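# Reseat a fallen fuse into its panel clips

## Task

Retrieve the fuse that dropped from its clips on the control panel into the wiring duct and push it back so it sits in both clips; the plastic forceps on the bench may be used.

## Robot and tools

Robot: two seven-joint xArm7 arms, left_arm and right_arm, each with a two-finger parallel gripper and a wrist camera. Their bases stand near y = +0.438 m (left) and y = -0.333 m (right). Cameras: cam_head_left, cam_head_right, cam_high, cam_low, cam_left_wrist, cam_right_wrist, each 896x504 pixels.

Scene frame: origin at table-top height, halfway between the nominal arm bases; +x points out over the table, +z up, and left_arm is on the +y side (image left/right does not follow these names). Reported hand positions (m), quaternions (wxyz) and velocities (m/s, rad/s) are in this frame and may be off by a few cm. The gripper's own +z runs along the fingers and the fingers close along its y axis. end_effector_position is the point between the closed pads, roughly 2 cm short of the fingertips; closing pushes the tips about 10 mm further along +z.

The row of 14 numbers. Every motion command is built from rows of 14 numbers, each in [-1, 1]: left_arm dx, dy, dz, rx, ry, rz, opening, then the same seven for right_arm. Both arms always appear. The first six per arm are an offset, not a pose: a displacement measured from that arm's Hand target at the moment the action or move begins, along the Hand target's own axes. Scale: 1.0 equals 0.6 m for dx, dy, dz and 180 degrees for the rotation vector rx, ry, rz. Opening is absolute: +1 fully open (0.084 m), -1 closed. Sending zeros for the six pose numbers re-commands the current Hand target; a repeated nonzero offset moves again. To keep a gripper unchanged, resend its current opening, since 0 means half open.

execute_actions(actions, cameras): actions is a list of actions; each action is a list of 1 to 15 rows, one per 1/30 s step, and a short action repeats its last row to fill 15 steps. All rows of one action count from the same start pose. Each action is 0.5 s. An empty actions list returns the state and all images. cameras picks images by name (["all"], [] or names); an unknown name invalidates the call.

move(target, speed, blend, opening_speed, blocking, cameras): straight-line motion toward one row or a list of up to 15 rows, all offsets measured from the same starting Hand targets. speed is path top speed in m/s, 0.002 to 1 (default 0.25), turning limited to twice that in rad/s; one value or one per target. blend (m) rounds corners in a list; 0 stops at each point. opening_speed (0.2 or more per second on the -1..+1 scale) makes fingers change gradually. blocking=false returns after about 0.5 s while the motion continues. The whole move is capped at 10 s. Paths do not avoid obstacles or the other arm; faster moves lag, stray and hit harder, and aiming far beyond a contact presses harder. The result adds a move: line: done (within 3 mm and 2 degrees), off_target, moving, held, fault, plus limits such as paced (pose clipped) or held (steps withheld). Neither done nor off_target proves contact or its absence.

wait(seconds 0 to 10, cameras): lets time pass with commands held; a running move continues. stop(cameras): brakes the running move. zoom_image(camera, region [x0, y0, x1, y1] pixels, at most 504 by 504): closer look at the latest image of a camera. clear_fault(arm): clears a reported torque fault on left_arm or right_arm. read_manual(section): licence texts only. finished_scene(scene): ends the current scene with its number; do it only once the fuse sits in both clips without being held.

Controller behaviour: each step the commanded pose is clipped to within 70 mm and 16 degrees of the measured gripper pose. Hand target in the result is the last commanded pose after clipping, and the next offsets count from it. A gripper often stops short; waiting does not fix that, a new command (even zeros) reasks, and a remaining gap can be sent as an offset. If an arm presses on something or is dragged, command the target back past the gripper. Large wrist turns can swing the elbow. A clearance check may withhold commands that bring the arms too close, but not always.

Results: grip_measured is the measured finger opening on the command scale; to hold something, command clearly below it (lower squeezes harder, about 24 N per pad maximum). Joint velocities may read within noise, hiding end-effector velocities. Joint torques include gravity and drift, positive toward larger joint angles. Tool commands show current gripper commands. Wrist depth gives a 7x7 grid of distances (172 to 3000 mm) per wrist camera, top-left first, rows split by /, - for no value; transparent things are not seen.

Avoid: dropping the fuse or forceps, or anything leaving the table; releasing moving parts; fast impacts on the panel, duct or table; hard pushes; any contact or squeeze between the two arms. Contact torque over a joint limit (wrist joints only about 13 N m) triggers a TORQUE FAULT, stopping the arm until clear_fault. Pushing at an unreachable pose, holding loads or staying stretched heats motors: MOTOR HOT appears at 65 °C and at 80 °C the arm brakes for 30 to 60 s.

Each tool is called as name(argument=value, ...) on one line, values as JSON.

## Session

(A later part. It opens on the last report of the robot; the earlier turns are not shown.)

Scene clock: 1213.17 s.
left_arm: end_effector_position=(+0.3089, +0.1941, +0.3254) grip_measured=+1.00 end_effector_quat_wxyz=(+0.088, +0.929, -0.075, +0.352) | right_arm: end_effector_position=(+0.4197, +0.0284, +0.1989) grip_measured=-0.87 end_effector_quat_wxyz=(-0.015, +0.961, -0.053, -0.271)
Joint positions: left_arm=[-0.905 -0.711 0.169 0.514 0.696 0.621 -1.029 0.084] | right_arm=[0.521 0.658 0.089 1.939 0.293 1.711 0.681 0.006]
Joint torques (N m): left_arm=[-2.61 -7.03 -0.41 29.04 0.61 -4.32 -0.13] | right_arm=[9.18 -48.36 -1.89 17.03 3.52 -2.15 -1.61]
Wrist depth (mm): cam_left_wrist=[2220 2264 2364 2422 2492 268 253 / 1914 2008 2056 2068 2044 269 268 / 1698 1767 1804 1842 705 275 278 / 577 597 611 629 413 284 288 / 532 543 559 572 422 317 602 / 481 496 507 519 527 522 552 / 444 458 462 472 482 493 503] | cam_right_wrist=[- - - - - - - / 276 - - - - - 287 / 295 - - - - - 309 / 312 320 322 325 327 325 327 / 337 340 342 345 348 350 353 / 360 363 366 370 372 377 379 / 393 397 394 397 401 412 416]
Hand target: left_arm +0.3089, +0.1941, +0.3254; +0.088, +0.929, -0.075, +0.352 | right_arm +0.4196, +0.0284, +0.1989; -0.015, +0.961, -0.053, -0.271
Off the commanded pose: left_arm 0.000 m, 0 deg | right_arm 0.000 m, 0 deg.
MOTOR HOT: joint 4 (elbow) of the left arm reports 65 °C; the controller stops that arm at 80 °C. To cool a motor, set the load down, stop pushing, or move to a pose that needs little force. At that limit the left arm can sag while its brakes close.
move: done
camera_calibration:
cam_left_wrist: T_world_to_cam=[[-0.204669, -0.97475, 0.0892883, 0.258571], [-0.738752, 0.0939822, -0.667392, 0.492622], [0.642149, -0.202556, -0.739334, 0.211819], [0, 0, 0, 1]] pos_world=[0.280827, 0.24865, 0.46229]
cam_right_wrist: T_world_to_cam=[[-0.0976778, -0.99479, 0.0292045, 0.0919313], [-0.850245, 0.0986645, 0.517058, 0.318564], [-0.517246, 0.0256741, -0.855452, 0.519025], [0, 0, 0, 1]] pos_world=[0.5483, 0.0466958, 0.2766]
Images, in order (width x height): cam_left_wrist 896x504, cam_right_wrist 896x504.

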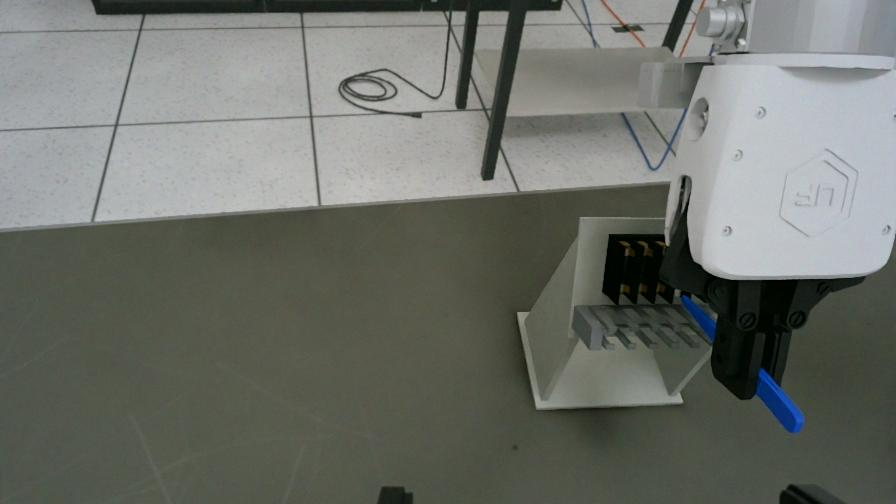

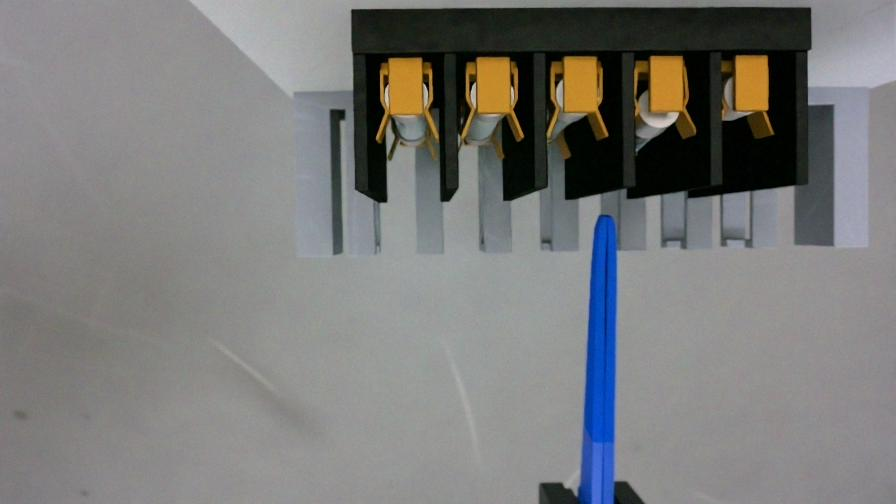

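move(target=[0,0,0,0,0,0,1,0.015,0.001,0,0,0,0,-1], speed=0.03, cameras=["cam_right_wrist","cam_left_wrist"])

zoom_image(camera="cam_left_wrist", region=[640, 250, 720, 320])

zoom_image(camera="cam_right_wrist", region=[450, 50, 750, 300])

Scene clock: 1228.97 s.
left_arm: end_effector_position=(+0.3089, +0.1941, +0.3254) grip_measured=+1.00 end_effector_quat_wxyz=(+0.088, +0.929, -0.075, +0.352) | right_arm: end_effector_position=(+0.4271, +0.0270, +0.1942) grip_measured=-0.87 end_effector_quat_wxyz=(-0.015, +0.961, -0.053, -0.271)
Joint positions: left_arm=[-0.905 -0.711 0.169 0.514 0.696 0.621 -1.029 0.084] | right_arm=[0.516 0.686 0.087 1.973 0.289 1.719 0.674 0.006]
Joint torques (N m): left_arm=[-2.25 -7.32 -0.37 28.64 0.45 -4.33 -0.1] | right_arm=[-13.96 -34.06 -6.78 22.7 -2.12 -1.36 -1.6]
Wrist depth (mm): cam_left_wrist=[2220 2317 2381 2414 2483 277 261 / 1935 1974 2062 2068 1893 276 279 / 1681 1749 1785 1847 709 285 289 / 580 595 610 628 417 294 298 / 530 545 558 571 421 338 610 / 481 493 506 515 526 519 553 / 443 456 461 473 482 493 502] | cam_right_wrist=[- - - 251 252 - - / 275 - - - - - - / 290 - - - - - 304 / 308 - - - - - 322 / 331 335 338 340 341 345 348 / 355 359 361 364 368 370 374 / 383 392 389 392 395 405 409]
Hand target: left_arm +0.3089, +0.1941, +0.3254; +0.088, +0.929, -0.075, +0.352 | right_arm +0.4272, +0.0270, +0.1942; -0.015, +0.961, -0.053, -0.271
Off the commanded pose: left_arm 0.000 m, 0 deg | right_arm 0.000 m, 0 deg.
MOTOR HOT: still on. Joint 4 (elbow) of the left arm reports 65 °C.
move: done
camera_calibration:
cam_left_wrist: T_world_to_cam=[[-0.204669, -0.97475, 0.0892883, 0.258571], [-0.738752, 0.0939822, -0.667392, 0.492622], [0.642149, -0.202556, -0.739334, 0.211819], [0, 0, 0, 1]] pos_world=[0.280827, 0.24865, 0.46229]
cam_right_wrist: T_world_to_cam=[[-0.097449, -0.994812, 0.0292071, 0.091371], [-0.850156, 0.0984648, 0.517242, 0.327324], [-0.517435, 0.0255742, -0.85534, 0.518945], [0, 0, 0, 1]] pos_world=[0.555701, 0.0453955, 0.2719]
Images, in order (width x height): cam_left_wrist 896x504, cam_right_wrist 896x504.

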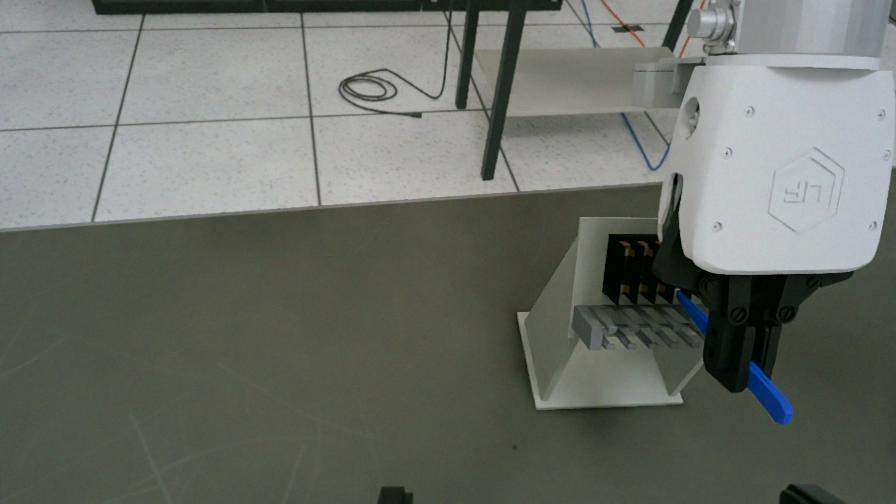

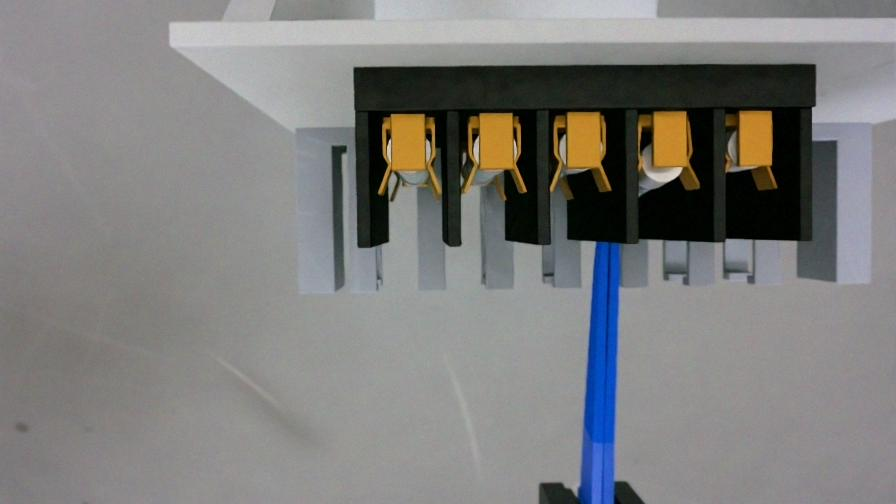

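Scaled by 6.300 from the camera's 896x504 image, which has a finer 1280x720 frame.

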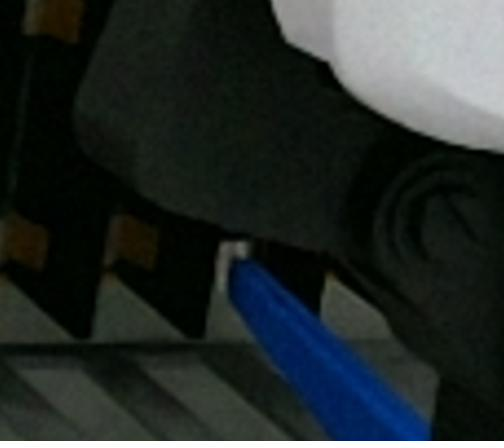

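Scaled by 1.680 from the camera's 896x504 image, which has a finer 1280x720 frame.

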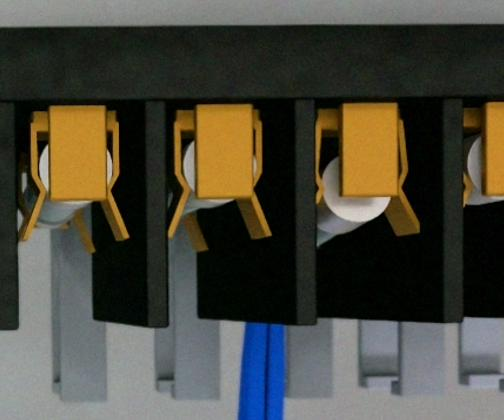

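move(target=[0,0,0,0,0,0,1,0.0085,-0.0005,0,0,0,0,-1], speed=0.02, cameras=["cam_right_wrist","cam_left_wrist"])

zoom_image(camera="cam_left_wrist", region=[640, 250, 720, 320])

zoom_image(camera="cam_right_wrist", region=[450, 50, 750, 300])

Scene clock: 1237.17 s.
left_arm: end_effector_position=(+0.3089, +0.1941, +0.3254) grip_measured=+1.00 end_effector_quat_wxyz=(+0.088, +0.929, -0.075, +0.352) | right_arm: end_effector_position=(+0.4315, +0.0268, +0.1915) grip_measured=-0.87 end_effector_quat_wxyz=(-0.015, +0.961, -0.053, -0.271)
Joint positions: left_arm=[-0.905 -0.711 0.169 0.514 0.696 0.621 -1.029 0.084] | right_arm=[0.514 0.704 0.086 1.996 0.287 1.724 0.672 0.006]
Joint torques (N m): left_arm=[-2.53 -7.27 -0.3 28.76 0.24 -4.38 -0.16] | right_arm=[-12.3 -36.18 -4.27 22.62 -2.25 -0.48 -1.66]
Wrist depth (mm): cam_left_wrist=[2206 2309 2397 2448 2501 280 267 / 1908 1979 2050 2074 1882 281 285 / 1711 1745 1790 1857 708 290 294 / 581 598 609 630 417 297 326 / 531 543 558 571 423 337 607 / 481 494 505 516 526 521 554 / 443 457 462 472 482 493 502] | cam_right_wrist=[- - - 252 254 197 - / - - - - - - - / 287 - - - - - 300 / 304 - - - - - 318 / 328 333 335 337 340 342 344 / 350 353 356 359 363 366 369 / 377 387 384 387 391 401 405]
Hand target: left_arm +0.3089, +0.1941, +0.3254; +0.088, +0.929, -0.075, +0.352 | right_arm +0.4316, +0.0268, +0.1915; -0.015, +0.961, -0.053, -0.271
Off the commanded pose: left_arm 0.000 m, 0 deg | right_arm 0.000 m, 0 deg.
MOTOR HOT: still on. Joint 4 (elbow) of the left arm reports 65 °C.
move: done
camera_calibration:
cam_left_wrist: T_world_to_cam=[[-0.204669, -0.97475, 0.0892883, 0.258571], [-0.738752, 0.0939822, -0.667392, 0.492622], [0.642149, -0.202556, -0.739334, 0.211819], [0, 0, 0, 1]] pos_world=[0.280827, 0.24865, 0.46229]
cam_right_wrist: T_world_to_cam=[[-0.097588, -0.994799, 0.0291743, 0.0917631], [-0.850167, 0.0985678, 0.517205, 0.332441], [-0.51739, 0.02567, -0.855364, 0.51898], [0, 0, 0, 1]] pos_world=[0.560101, 0.0451956, 0.2693]
Images, in order (width x height): cam_left_wrist 896x504, cam_right_wrist 896x504.

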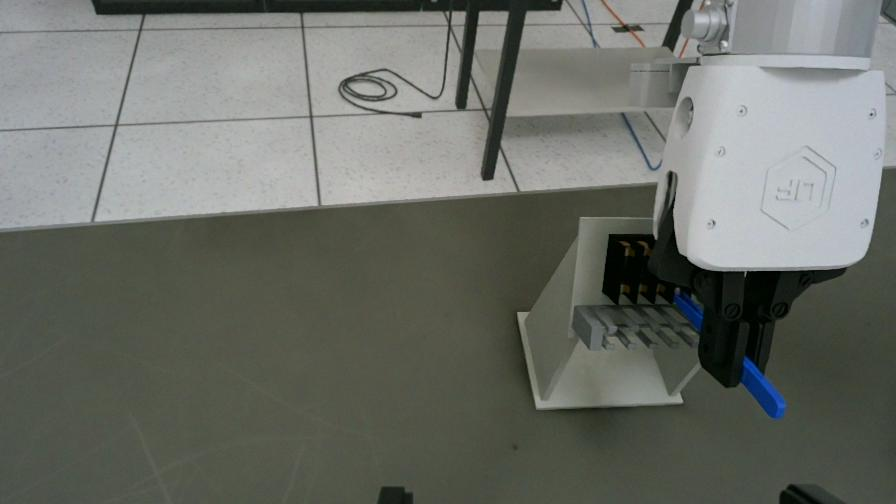

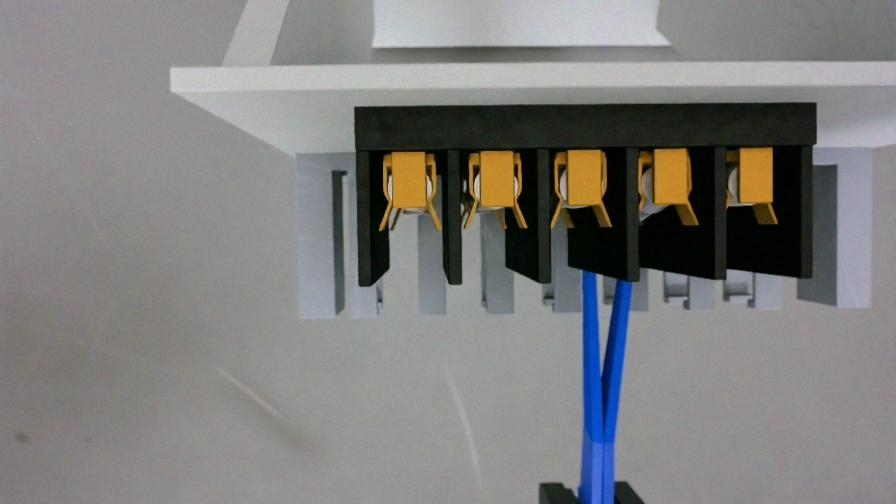

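Scaled by 6.300 from the camera's 896x504 image, which has a finer 1280x720 frame.

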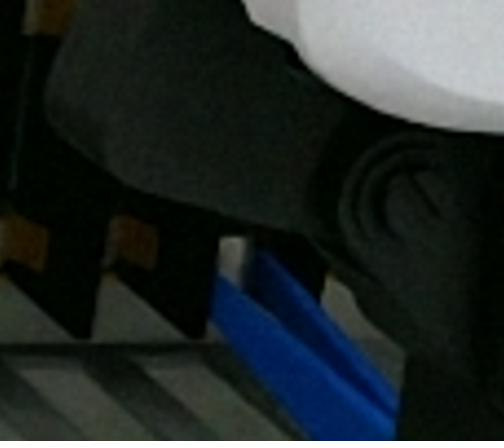

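Scaled by 1.680 from the camera's 896x504 image, which has a finer 1280x720 frame.

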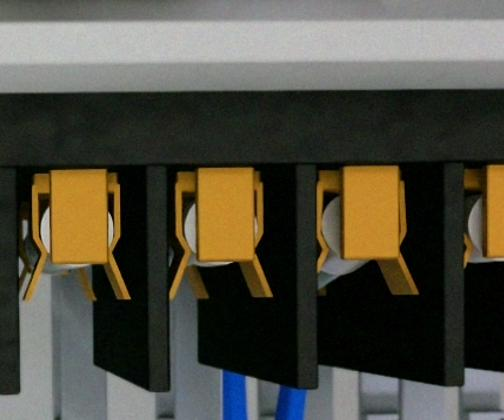

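move(target=[[0,0,0,0,0,0,1,-0.0587,0,0,0,0,0,-1],[0,0,0,0,0,0,1,-0.0587,0.0038,-0.0232,0.5,0,0,-1]], speed=[0.08,0.6], blend=0.005, cameras=["cam_right_wrist","cam_left_wrist"])

zoom_image(camera="cam_left_wrist", region=[590, 200, 750, 340])

Scene clock: 1270.10 s.
left_arm: end_effector_position=(+0.3089, +0.1941, +0.3254) grip_measured=+1.00 end_effector_quat_wxyz=(+0.088, +0.929, -0.075, +0.352) | right_arm: end_effector_position=(+0.4087, +0.0271, +0.2218) grip_measured=-0.87 end_effector_quat_wxyz=(+0.690, -0.669, +0.229, +0.154)
Joint positions: left_arm=[-0.905 -0.711 0.169 0.514 0.696 0.621 -1.029 0.084] | right_arm=[0.186 0.205 0.16 0.74 1.942 1.324 -0.537 0.006]
Joint torques (N m): left_arm=[-1.98 -6.99 -0.3 29.12 0.52 -4.2 -0.37] | right_arm=[-9.79 -20.39 5.21 13.27 4.44 3.86 -1.81]
Wrist depth (mm): cam_left_wrist=[2213 2271 2405 2439 2566 2614 2828 / 1919 1979 2068 2087 2050 2132 2364 / 1686 1749 1785 1842 1924 738 771 / 580 598 611 627 413 422 704 / 532 543 559 571 422 424 296 / 481 493 506 516 524 530 316 / 443 456 462 471 482 492 499] | cam_right_wrist=[2119 - - - - 359 - / 2093 2056 - - - 474 324 / 2080 2068 2056 2038 844 496 374 / 2062 2026 2026 1991 980 599 415 / 2062 2008 1996 1985 1962 704 464 / 1985 2008 1991 1946 1940 863 507 / 2020 1962 1985 1940 1935 1919 606]
Hand target: left_arm +0.3089, +0.1941, +0.3254; +0.088, +0.929, -0.075, +0.352 | right_arm +0.4087, +0.0271, +0.2218; +0.690, -0.669, +0.229, +0.154
Off the commanded pose: left_arm 0.000 m, 0 deg | right_arm 0.000 m, 0 deg.
MOTOR HOT: still on. Joint 4 (elbow) of the left arm reports 65 °C.
move: done
camera_calibration:
cam_left_wrist: T_world_to_cam=[[-0.204669, -0.97475, 0.0892883, 0.258571], [-0.738752, 0.0939822, -0.667392, 0.492622], [0.642149, -0.202556, -0.739334, 0.211819], [0, 0, 0, 1]] pos_world=[0.280827, 0.24865, 0.46229]
cam_right_wrist: T_world_to_cam=[[-0.525812, 0.0266548, -0.850183, 0.431331], [-0.844767, 0.100495, 0.525613, 0.293221], [0.0994494, 0.99458, -0.0303244, 0.0717163], [0, 0, 0, 1]] pos_world=[0.46737, -0.112292, 0.214764]
Images, in order (width x height): cam_left_wrist 896x504, cam_right_wrist 896x504.

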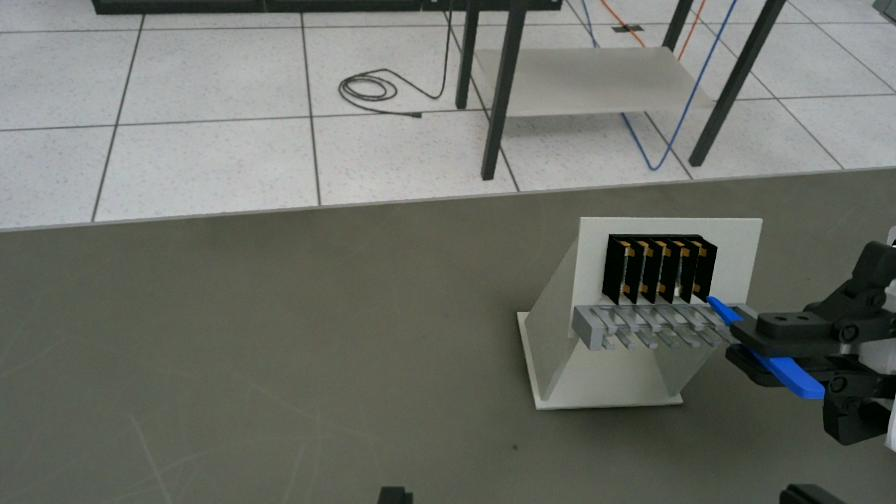

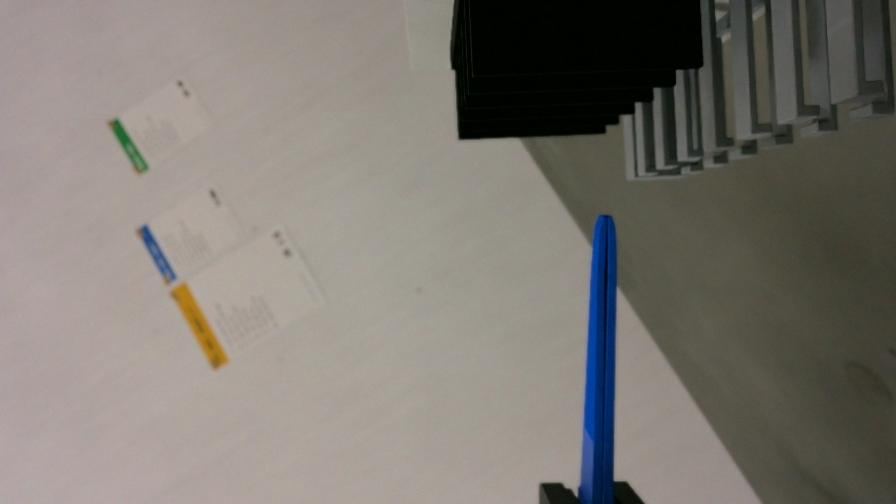

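Scaled by 3.150 from the camera's 896x504 image, which has a finer 1280x720 frame.

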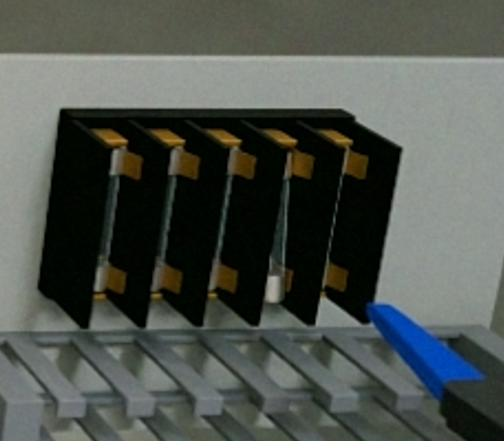

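move(target=[0,0,0,0,0,0,1,0.035,0,0,0,0,0,-1], speed=0.06, cameras=["cam_right_wrist","cam_left_wrist","cam_head_right","cam_high"])

zoom_image(camera="cam_left_wrist", region=[640, 250, 720, 320])

zoom_image(camera="cam_high", region=[500, 300, 740, 440])

Scene clock: 1282.63 s.
left_arm: end_effector_position=(+0.3089, +0.1941, +0.3254) grip_measured=+1.00 end_effector_quat_wxyz=(+0.088, +0.929, -0.075, +0.352) | right_arm: end_effector_position=(+0.4265, +0.0251, +0.2108) grip_measured=-0.87 end_effector_quat_wxyz=(+0.690, -0.669, +0.229, +0.154)
Joint positions: left_arm=[-0.905 -0.711 0.169 0.514 0.696 0.621 -1.029 0.084] | right_arm=[0.178 0.275 0.149 0.801 1.921 1.331 -0.544 0.006]
Joint torques (N m): left_arm=[-1.95 -7.39 -0.74 28.82 0.4 -4.32 -0.19] | right_arm=[-9.8 -22.6 -3.08 17.91 -2.07 3.79 -1.69]
Wrist depth (mm): cam_left_wrist=[2213 2264 2405 2405 2566 2654 2816 / 1903 1985 2068 2074 2050 2132 2356 / 1698 1736 1804 1867 1919 740 771 / 579 596 610 629 413 420 325 / 532 544 559 571 421 398 316 / 481 495 505 516 527 530 331 / 444 458 461 473 483 493 502] | cam_right_wrist=[- - - - - - - / 2087 - - - - - - / 2074 - - - - 452 - / 2068 2008 2020 2002 922 566 406 / 2032 2014 2008 1979 1996 670 439 / 2032 2008 1968 1985 1968 764 498 / 1991 1985 1962 1935 1946 1924 576]
Hand target: left_arm +0.3089, +0.1941, +0.3254; +0.088, +0.929, -0.075, +0.352 | right_arm +0.4265, +0.0251, +0.2108; +0.690, -0.669, +0.229, +0.154
Off the commanded pose: left_arm 0.000 m, 0 deg | right_arm 0.000 m, 0 deg.
MOTOR HOT: still on. Joint 4 (elbow) of the left arm reports 65 °C.
move: done
camera_calibration:
cam_left_wrist: T_world_to_cam=[[-0.204669, -0.97475, 0.0892883, 0.258571], [-0.738752, 0.0939822, -0.667392, 0.492622], [0.642149, -0.202556, -0.739334, 0.211819], [0, 0, 0, 1]] pos_world=[0.280827, 0.24865, 0.46229]
cam_right_wrist: T_world_to_cam=[[-0.525856, 0.0266598, -0.850155, 0.431408], [-0.84474, 0.100493, 0.525658, 0.314218], [0.0994485, 0.994581, -0.0303242, 0.0716021], [0, 0, 0, 1]] pos_world=[0.48517, -0.114292, 0.203764]
Images, in order (width x height): cam_head_right 896x504, cam_high 896x504, cam_left_wrist 896x504, cam_right_wrist 896x504.

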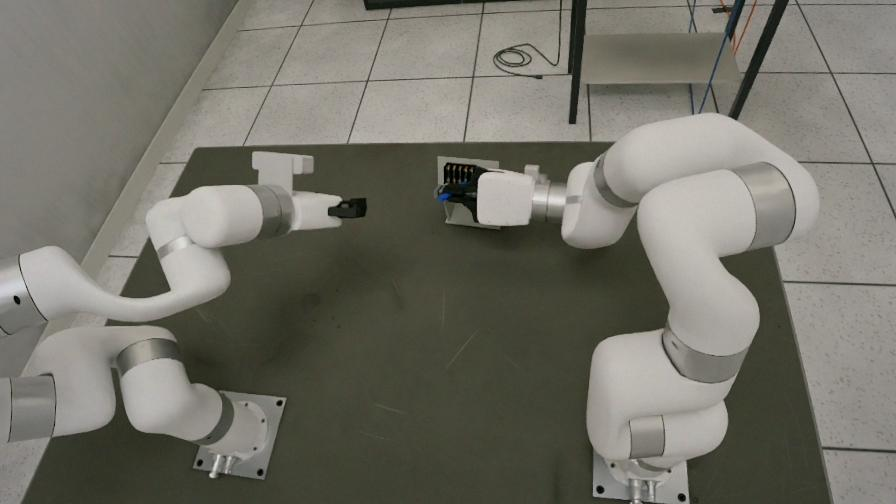

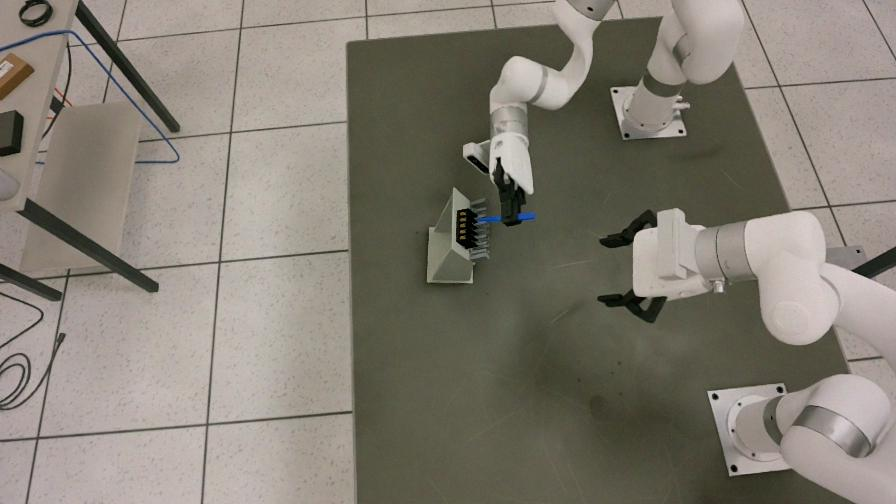

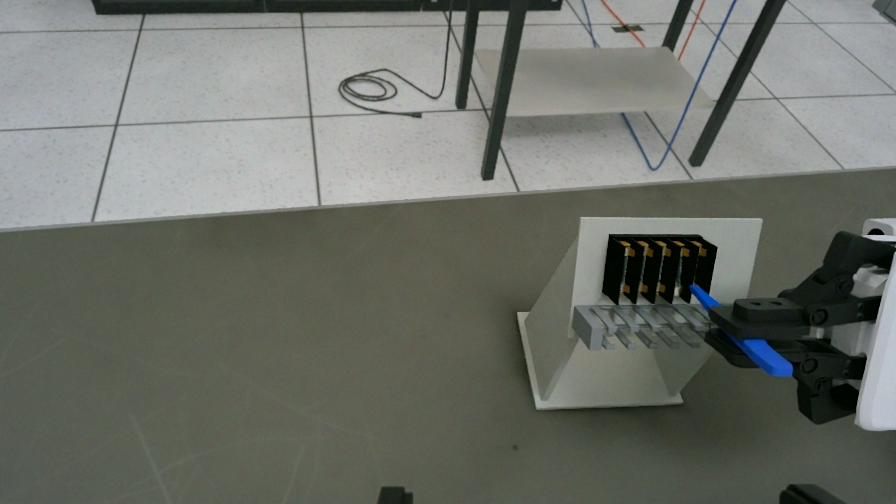

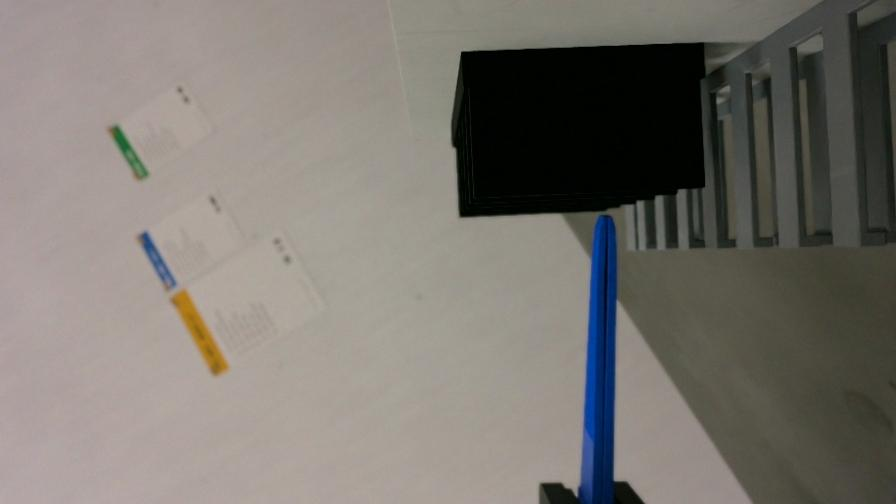

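Scaled by 6.300 from the camera's 896x504 image, which has a finer 1280x720 frame.

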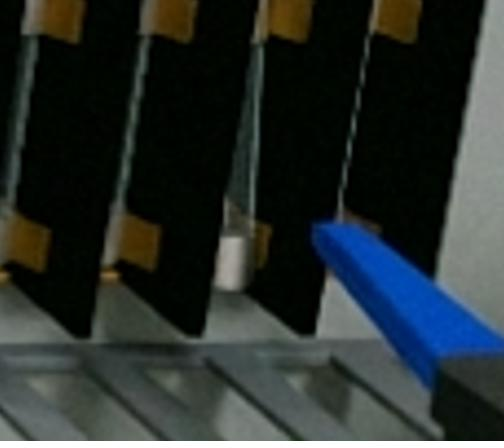

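Scaled by 2.100 from the camera's 896x504 image, which has a finer 1280x720 frame.

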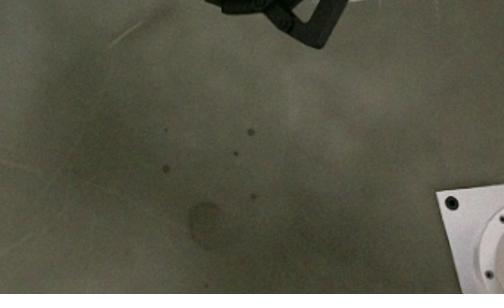

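move(target=[[0,0,0,0,0,0,1,0,0,0.0067,0,0,0,-1],[0,0,0,0,0,0,1,0.01,0,0.0067,0,0,0,-1]], speed=0.04, cameras=["cam_right_wrist","cam_left_wrist"])

zoom_image(camera="cam_left_wrist", region=[640, 250, 720, 320])

Scene clock: 1303.90 s.
left_arm: end_effector_position=(+0.3089, +0.1941, +0.3254) grip_measured=+1.00 end_effector_quat_wxyz=(+0.088, +0.929, -0.075, +0.352) | right_arm: end_effector_position=(+0.4320, +0.0285, +0.2077) grip_measured=-0.87 end_effector_quat_wxyz=(+0.690, -0.669, +0.229, +0.154)
Joint positions: left_arm=[-0.905 -0.711 0.169 0.514 0.696 0.621 -1.029 0.084] | right_arm=[0.182 0.299 0.15 0.825 1.923 1.326 -0.545 0.006]
Joint torques (N m): left_arm=[-2.04 -6.99 -0.14 28.91 0.54 -4.21 -0.11] | right_arm=[-9.38 -23.15 -2.85 17.77 -2.01 3.76 -1.77]
Wrist depth (mm): cam_left_wrist=[2213 2279 2381 2405 2595 2644 2793 / 1914 1974 2044 2068 2068 2138 2356 / 1694 1767 1804 1852 1898 740 770 / 581 596 610 627 413 417 332 / 532 544 558 570 423 331 322 / 482 495 506 517 525 530 330 / 443 456 463 472 484 493 501] | cam_right_wrist=[- - - - - - - / 2080 - - - - - - / 2080 - - - - - - / 2038 2032 2038 - - - - / 2056 2014 2002 1991 1974 655 433 / 2044 1991 1957 1991 1957 751 490 / 2002 2002 1968 1930 1919 1951 567]
Hand target: left_arm +0.3089, +0.1941, +0.3254; +0.088, +0.929, -0.075, +0.352 | right_arm +0.4320, +0.0285, +0.2077; +0.690, -0.669, +0.229, +0.154
Off the commanded pose: left_arm 0.000 m, 0 deg | right_arm 0.000 m, 0 deg.
MOTOR HOT: still on. Joint 4 (elbow) of the left arm reports 65 °C.
move: done
camera_calibration:
cam_left_wrist: T_world_to_cam=[[-0.204669, -0.97475, 0.0892883, 0.258571], [-0.738752, 0.0939822, -0.667392, 0.492622], [0.642149, -0.202556, -0.739334, 0.211819], [0, 0, 0, 1]] pos_world=[0.280827, 0.24865, 0.46229]
cam_right_wrist: T_world_to_cam=[[-0.525856, 0.0266598, -0.850155, 0.431487], [-0.84474, 0.100493, 0.525658, 0.320194], [0.0994485, 0.994581, -0.0303242, 0.0674771], [0, 0, 0, 1]] pos_world=[0.49067, -0.110792, 0.200564]
Images, in order (width x height): cam_left_wrist 896x504, cam_right_wrist 896x504.

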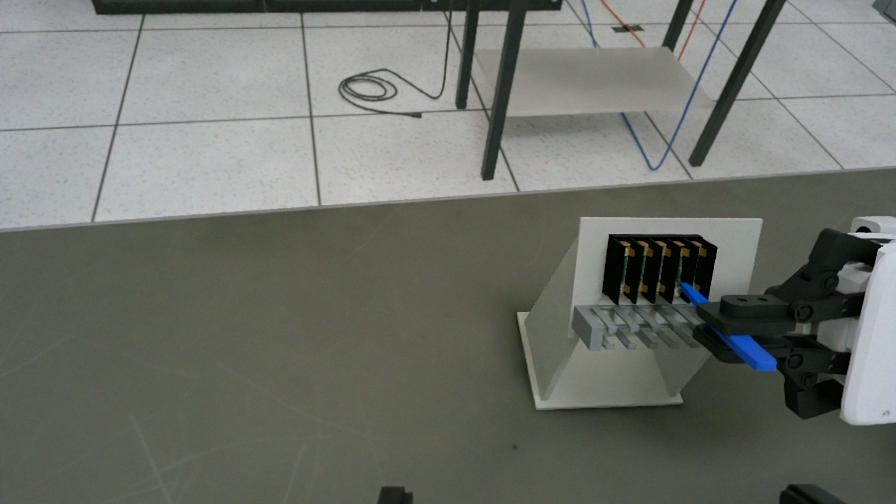

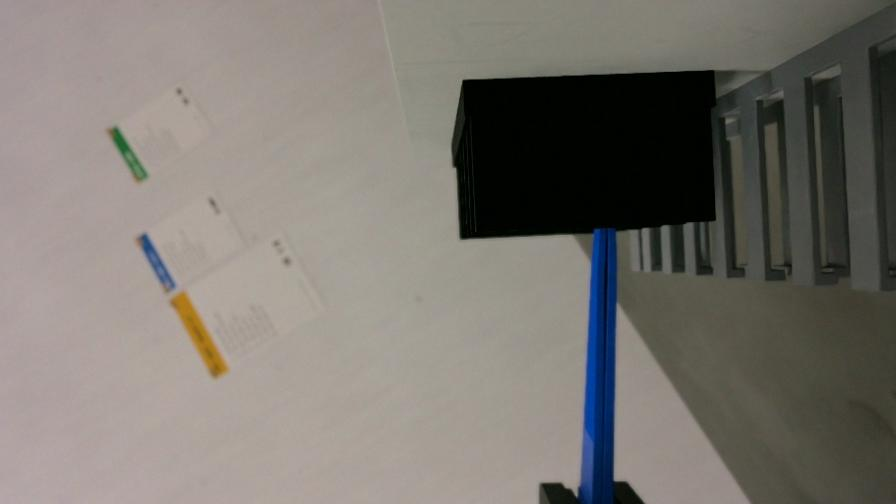

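Scaled by 6.300 from the camera's 896x504 image, which has a finer 1280x720 frame.

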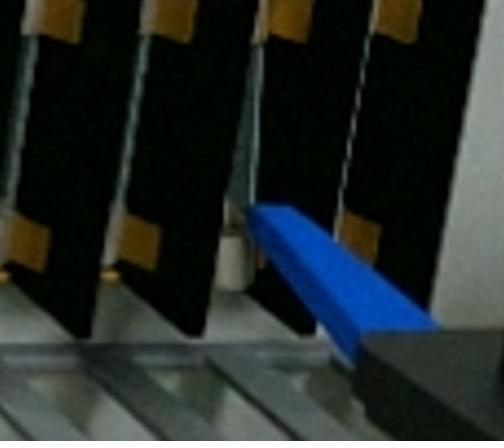

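move(target=[[0,0,0,0,0,0,1,0,0.0033,0,0,0,0,-1],[0,0,0,0,0,0,1,0.0115,0.0033,0,0,0,0,-1]], speed=0.03, cameras=["cam_right_wrist","cam_left_wrist"])

zoom_image(camera="cam_left_wrist", region=[640, 250, 720, 320])

Scene clock: 1312.97 s.
left_arm: end_effector_position=(+0.3089, +0.1941, +0.3254) grip_measured=+1.00 end_effector_quat_wxyz=(+0.088, +0.929, -0.075, +0.352) | right_arm: end_effector_position=(+0.4367, +0.0281, +0.2025) grip_measured=-0.87 end_effector_quat_wxyz=(+0.690, -0.669, +0.229, +0.154)
Joint positions: left_arm=[-0.905 -0.711 0.169 0.514 0.696 0.621 -1.029 0.084] | right_arm=[0.18 0.324 0.146 0.843 1.918 1.33 -0.551 0.006]
Joint torques (N m): left_arm=[-1.88 -6.88 -0.36 28.85 0.54 -4.28 -0.13] | right_arm=[-17.02 -18.94 -10.85 19.16 -0.34 -0.94 -1.85]
Wrist depth (mm): cam_left_wrist=[2213 2279 2389 2422 2538 2614 2805 / 1924 1991 2050 2080 2038 2119 2340 / 1694 1758 1799 1857 1903 743 771 / 580 595 611 629 413 417 331 / 532 544 557 571 422 332 325 / 481 494 507 517 526 529 343 / 443 456 461 472 483 494 502] | cam_right_wrist=[- - - - - - - / - - - - - - - / 2099 - - - - - - / 2020 2044 2020 - - - - / 2062 2032 1991 - 1974 703 432 / 2002 1996 1985 1968 1935 765 490 / 1979 1996 1968 1968 1924 1908 565]
Hand target: left_arm +0.3089, +0.1941, +0.3254; +0.088, +0.929, -0.075, +0.352 | right_arm +0.4368, +0.0280, +0.2024; +0.690, -0.669, +0.229, +0.154
Off the commanded pose: left_arm 0.000 m, 0 deg | right_arm 0.000 m, 0 deg.
MOTOR HOT: still on. Joint 4 (elbow) of the left arm reports 65 °C.
move: done
camera_calibration:
cam_left_wrist: T_world_to_cam=[[-0.204669, -0.97475, 0.0892883, 0.258571], [-0.738752, 0.0939822, -0.667392, 0.492622], [0.642149, -0.202556, -0.739334, 0.211819], [0, 0, 0, 1]] pos_world=[0.280827, 0.24865, 0.46229]
cam_right_wrist: T_world_to_cam=[[-0.525819, 0.0267014, -0.850177, 0.429591], [-0.844809, 0.100001, 0.52564, 0.327006], [0.0990541, 0.994629, -0.030025, 0.0673832], [0, 0, 0, 1]] pos_world=[0.495471, -0.111193, 0.195364]
Images, in order (width x height): cam_left_wrist 896x504, cam_right_wrist 896x504.

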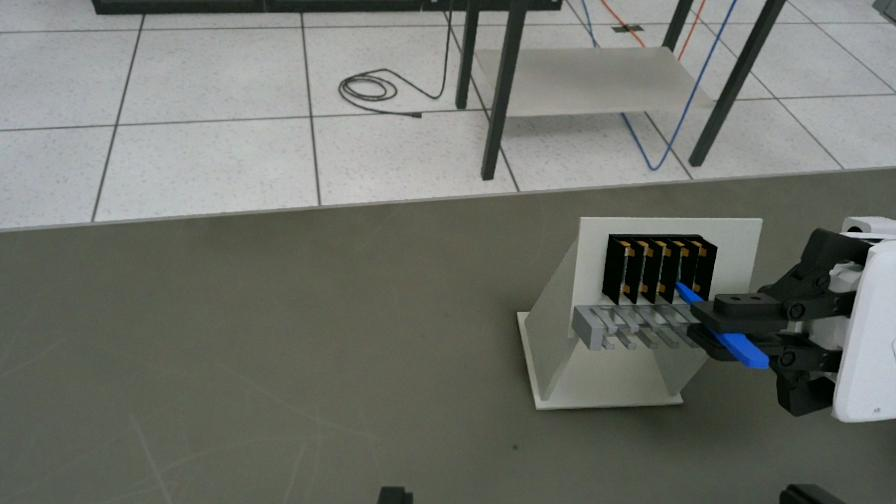

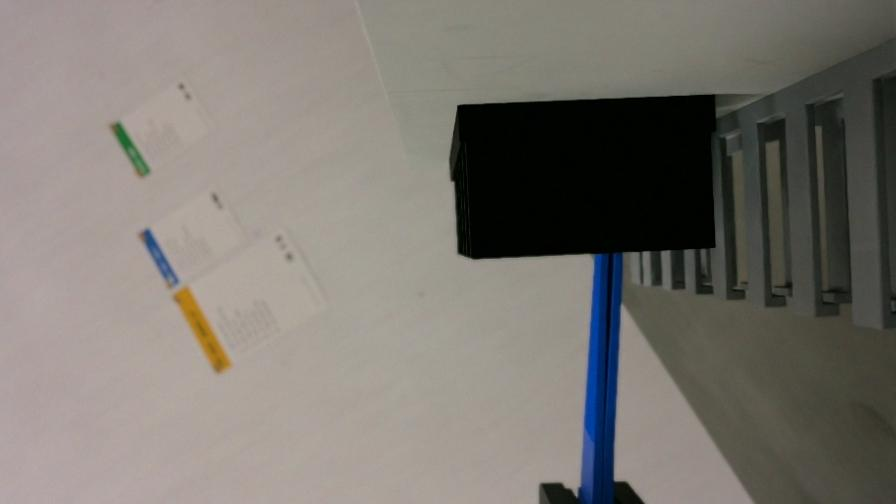

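Scaled by 6.300 from the camera's 896x504 image, which has a finer 1280x720 frame.

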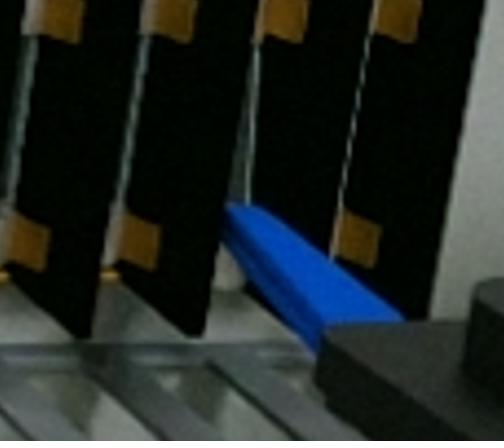

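move(target=[0,0,0,0,0,0,1,0.0067,0,-0.001,0,0,0,-1], speed=0.02, cameras=["cam_right_wrist","cam_left_wrist"])

zoom_image(camera="cam_left_wrist", region=[640, 250, 720, 320])

Scene clock: 1319.97 s.
left_arm: end_effector_position=(+0.3089, +0.1941, +0.3254) grip_measured=+1.00 end_effector_quat_wxyz=(+0.088, +0.929, -0.075, +0.352) | right_arm: end_effector_position=(+0.4398, +0.0274, +0.2005) grip_measured=-0.87 end_effector_quat_wxyz=(+0.690, -0.669, +0.229, +0.154)
Joint positions: left_arm=[-0.905 -0.711 0.169 0.514 0.696 0.621 -1.029 0.084] | right_arm=[0.178 0.337 0.145 0.854 1.912 1.332 -0.552 0.006]
Joint torques (N m): left_arm=[-2.03 -7 -0.4 28.72 0.56 -4.35 -0.3] | right_arm=[-41.98 -10.69 -23.81 20.45 3.74 -8.83 -1.69]
Wrist depth (mm): cam_left_wrist=[2213 2271 2372 2439 2566 2595 2793 / 1924 1968 2038 2062 2056 2138 2364 / 1698 1754 1795 1862 1924 743 771 / 579 594 610 629 413 417 333 / 532 543 558 572 422 334 328 / 482 493 506 517 525 531 339 / 443 457 461 473 484 493 502] | cam_right_wrist=[- - - - - - - / - - - - - - - / 2068 - - - - - - / 2032 2050 - - - - - / 2044 2026 2014 - 1968 751 447 / 2008 1996 1979 1979 1946 765 489 / 1979 1962 1968 1951 1930 1930 567]
Hand target: left_arm +0.3089, +0.1941, +0.3254; +0.088, +0.929, -0.075, +0.352 | right_arm +0.4402, +0.0270, +0.2003; +0.690, -0.669, +0.229, +0.154
Off the commanded pose: left_arm 0.000 m, 0 deg | right_arm 0.001 m, 0 deg.
MOTOR HOT: still on. Joint 4 (elbow) of the left arm reports 65 °C.
move: done
camera_calibration:
cam_left_wrist: T_world_to_cam=[[-0.204669, -0.97475, 0.0892883, 0.258571], [-0.738752, 0.0939822, -0.667392, 0.492622], [0.642149, -0.202556, -0.739334, 0.211819], [0, 0, 0, 1]] pos_world=[0.280827, 0.24865, 0.46229]
cam_right_wrist: T_world_to_cam=[[-0.525809, 0.026498, -0.85019, 0.429482], [-0.844898, 0.0993001, 0.525631, 0.330851], [0.0983521, 0.994705, -0.0298248, 0.0680208], [0, 0, 0, 1]] pos_world=[0.498671, -0.111895, 0.193264]
Images, in order (width x height): cam_left_wrist 896x504, cam_right_wrist 896x504.

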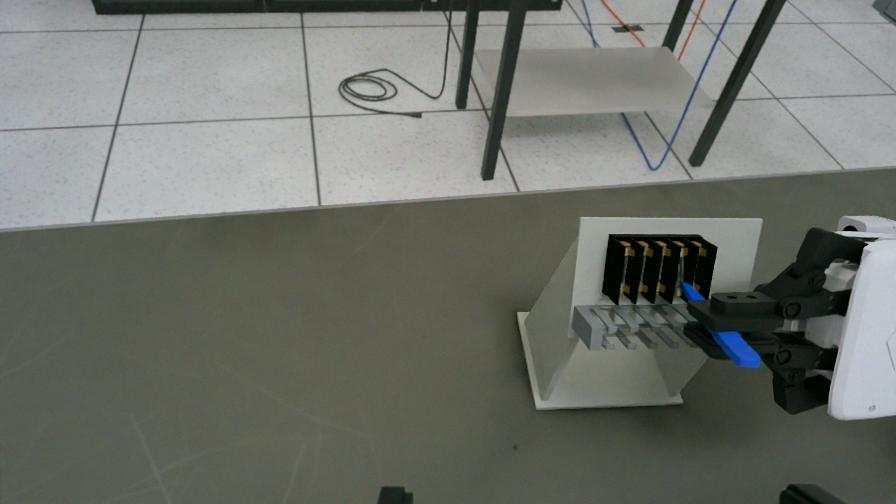

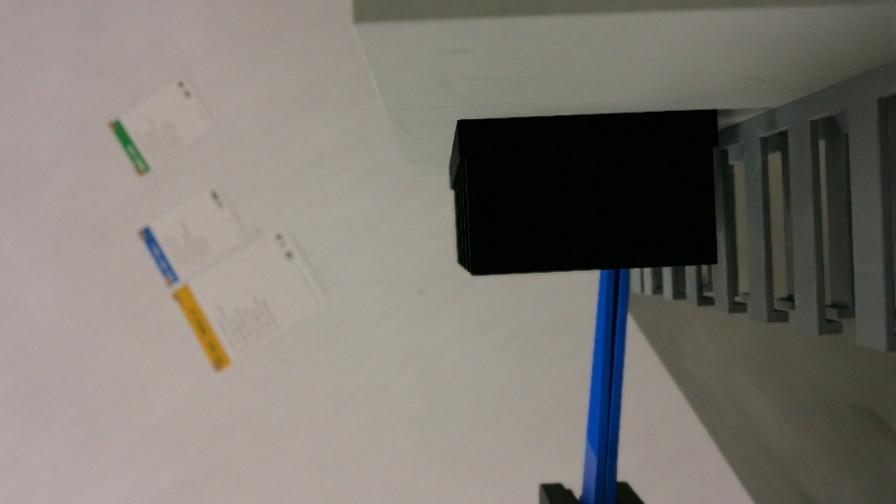

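Scaled by 6.300 from the camera's 896x504 image, which has a finer 1280x720 frame.

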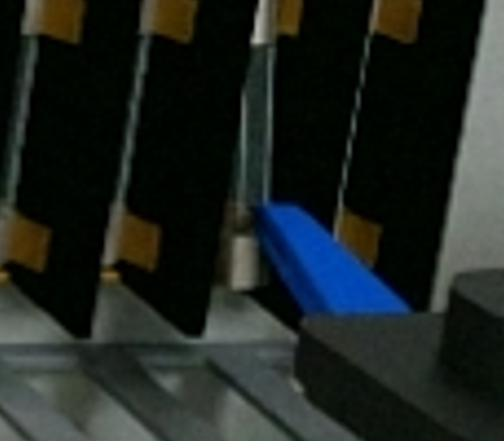

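move(target=[0,0,0,0,0,0,1,-0.035,0,0,0,0,0,-1], speed=0.05, cameras=["cam_right_wrist","cam_left_wrist"])

zoom_image(camera="cam_left_wrist", region=[640, 220, 740, 320])

Scene clock: 1326.27 s.
left_arm: end_effector_position=(+0.3089, +0.1941, +0.3254) grip_measured=+1.00 end_effector_quat_wxyz=(+0.088, +0.929, -0.075, +0.352) | right_arm: end_effector_position=(+0.4224, +0.0290, +0.2113) grip_measured=-0.87 end_effector_quat_wxyz=(+0.690, -0.669, +0.229, +0.154)
Joint positions: left_arm=[-0.905 -0.711 0.169 0.514 0.696 0.621 -1.029 0.084] | right_arm=[0.183 0.268 0.157 0.792 1.933 1.325 -0.548 0.006]
Joint torques (N m): left_arm=[-1.78 -6.47 -0.5 28.95 0.34 -4.12 -0.17] | right_arm=[9.32 -34.26 5.53 12.92 4.38 0.55 1.1]
Wrist depth (mm): cam_left_wrist=[2213 2294 2356 2431 2556 2614 2771 / 1914 1991 2062 2074 2050 2158 2397 / 1698 1767 1809 1857 1919 740 771 / 579 595 610 629 413 419 700 / 532 544 558 570 422 397 313 / 482 494 506 518 526 530 320 / 444 456 461 472 482 491 503] | cam_right_wrist=[2138 - - - - - - / 2132 - - - - - - / 2093 2050 2020 - - 509 - / 2044 2044 2038 2014 930 565 391 / 2050 1996 2008 2008 1957 664 440 / 2002 1974 1974 1962 1979 760 497 / 2026 1974 1985 1946 1924 1930 571]
Hand target: left_arm +0.3089, +0.1941, +0.3254; +0.088, +0.929, -0.075, +0.352 | right_arm +0.4224, +0.0290, +0.2113; +0.690, -0.669, +0.229, +0.154
Off the commanded pose: left_arm 0.000 m, 0 deg | right_arm 0.000 m, 0 deg.
MOTOR HOT: still on. Joint 4 (elbow) of the left arm reports 65 °C.
move: done
camera_calibration:
cam_left_wrist: T_world_to_cam=[[-0.204669, -0.97475, 0.0892883, 0.258571], [-0.738752, 0.0939822, -0.667392, 0.492622], [0.642149, -0.202556, -0.739334, 0.211819], [0, 0, 0, 1]] pos_world=[0.280827, 0.24865, 0.46229]
cam_right_wrist: T_world_to_cam=[[-0.525849, 0.0267117, -0.850158, 0.429491], [-0.844733, 0.100577, 0.525653, 0.310159], [0.0995475, 0.994571, -0.0303241, 0.0680942], [0, 0, 0, 1]] pos_world=[0.48107, -0.110392, 0.204164]
Images, in order (width x height): cam_left_wrist 896x504, cam_right_wrist 896x504.

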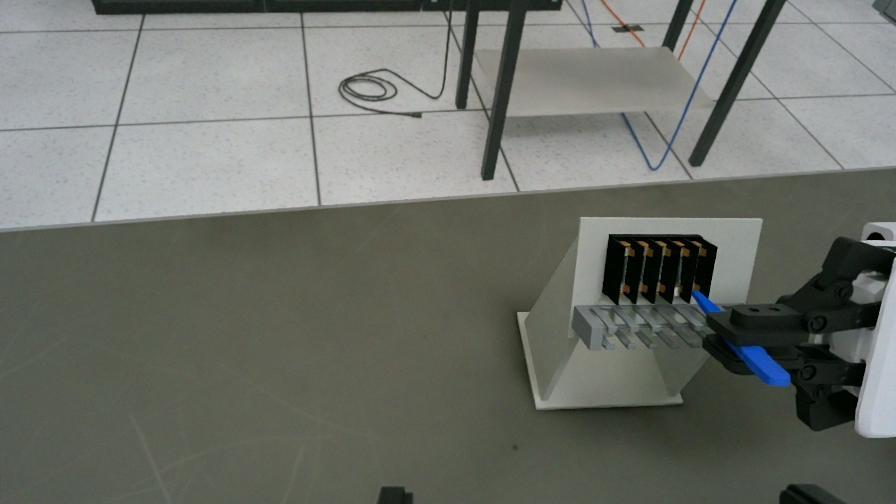

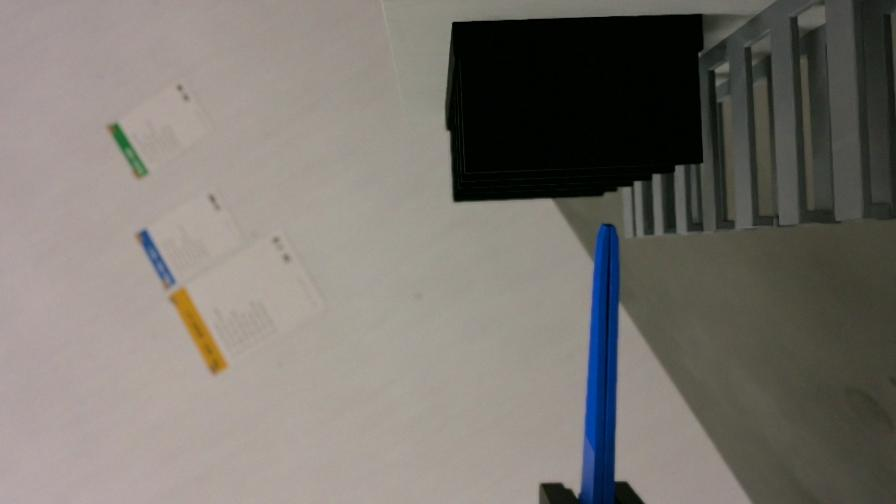

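Scaled by 5.040 from the camera's 896x504 image, which has a finer 1280x720 frame.

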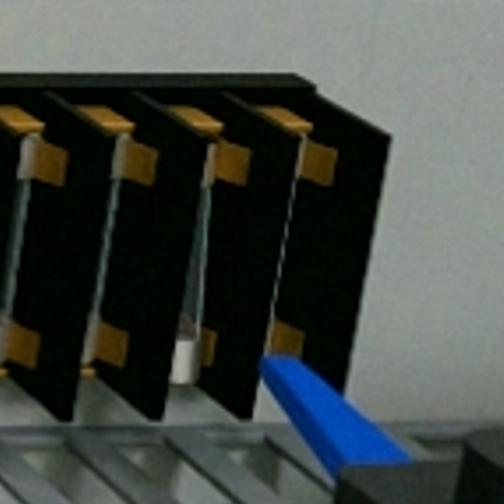

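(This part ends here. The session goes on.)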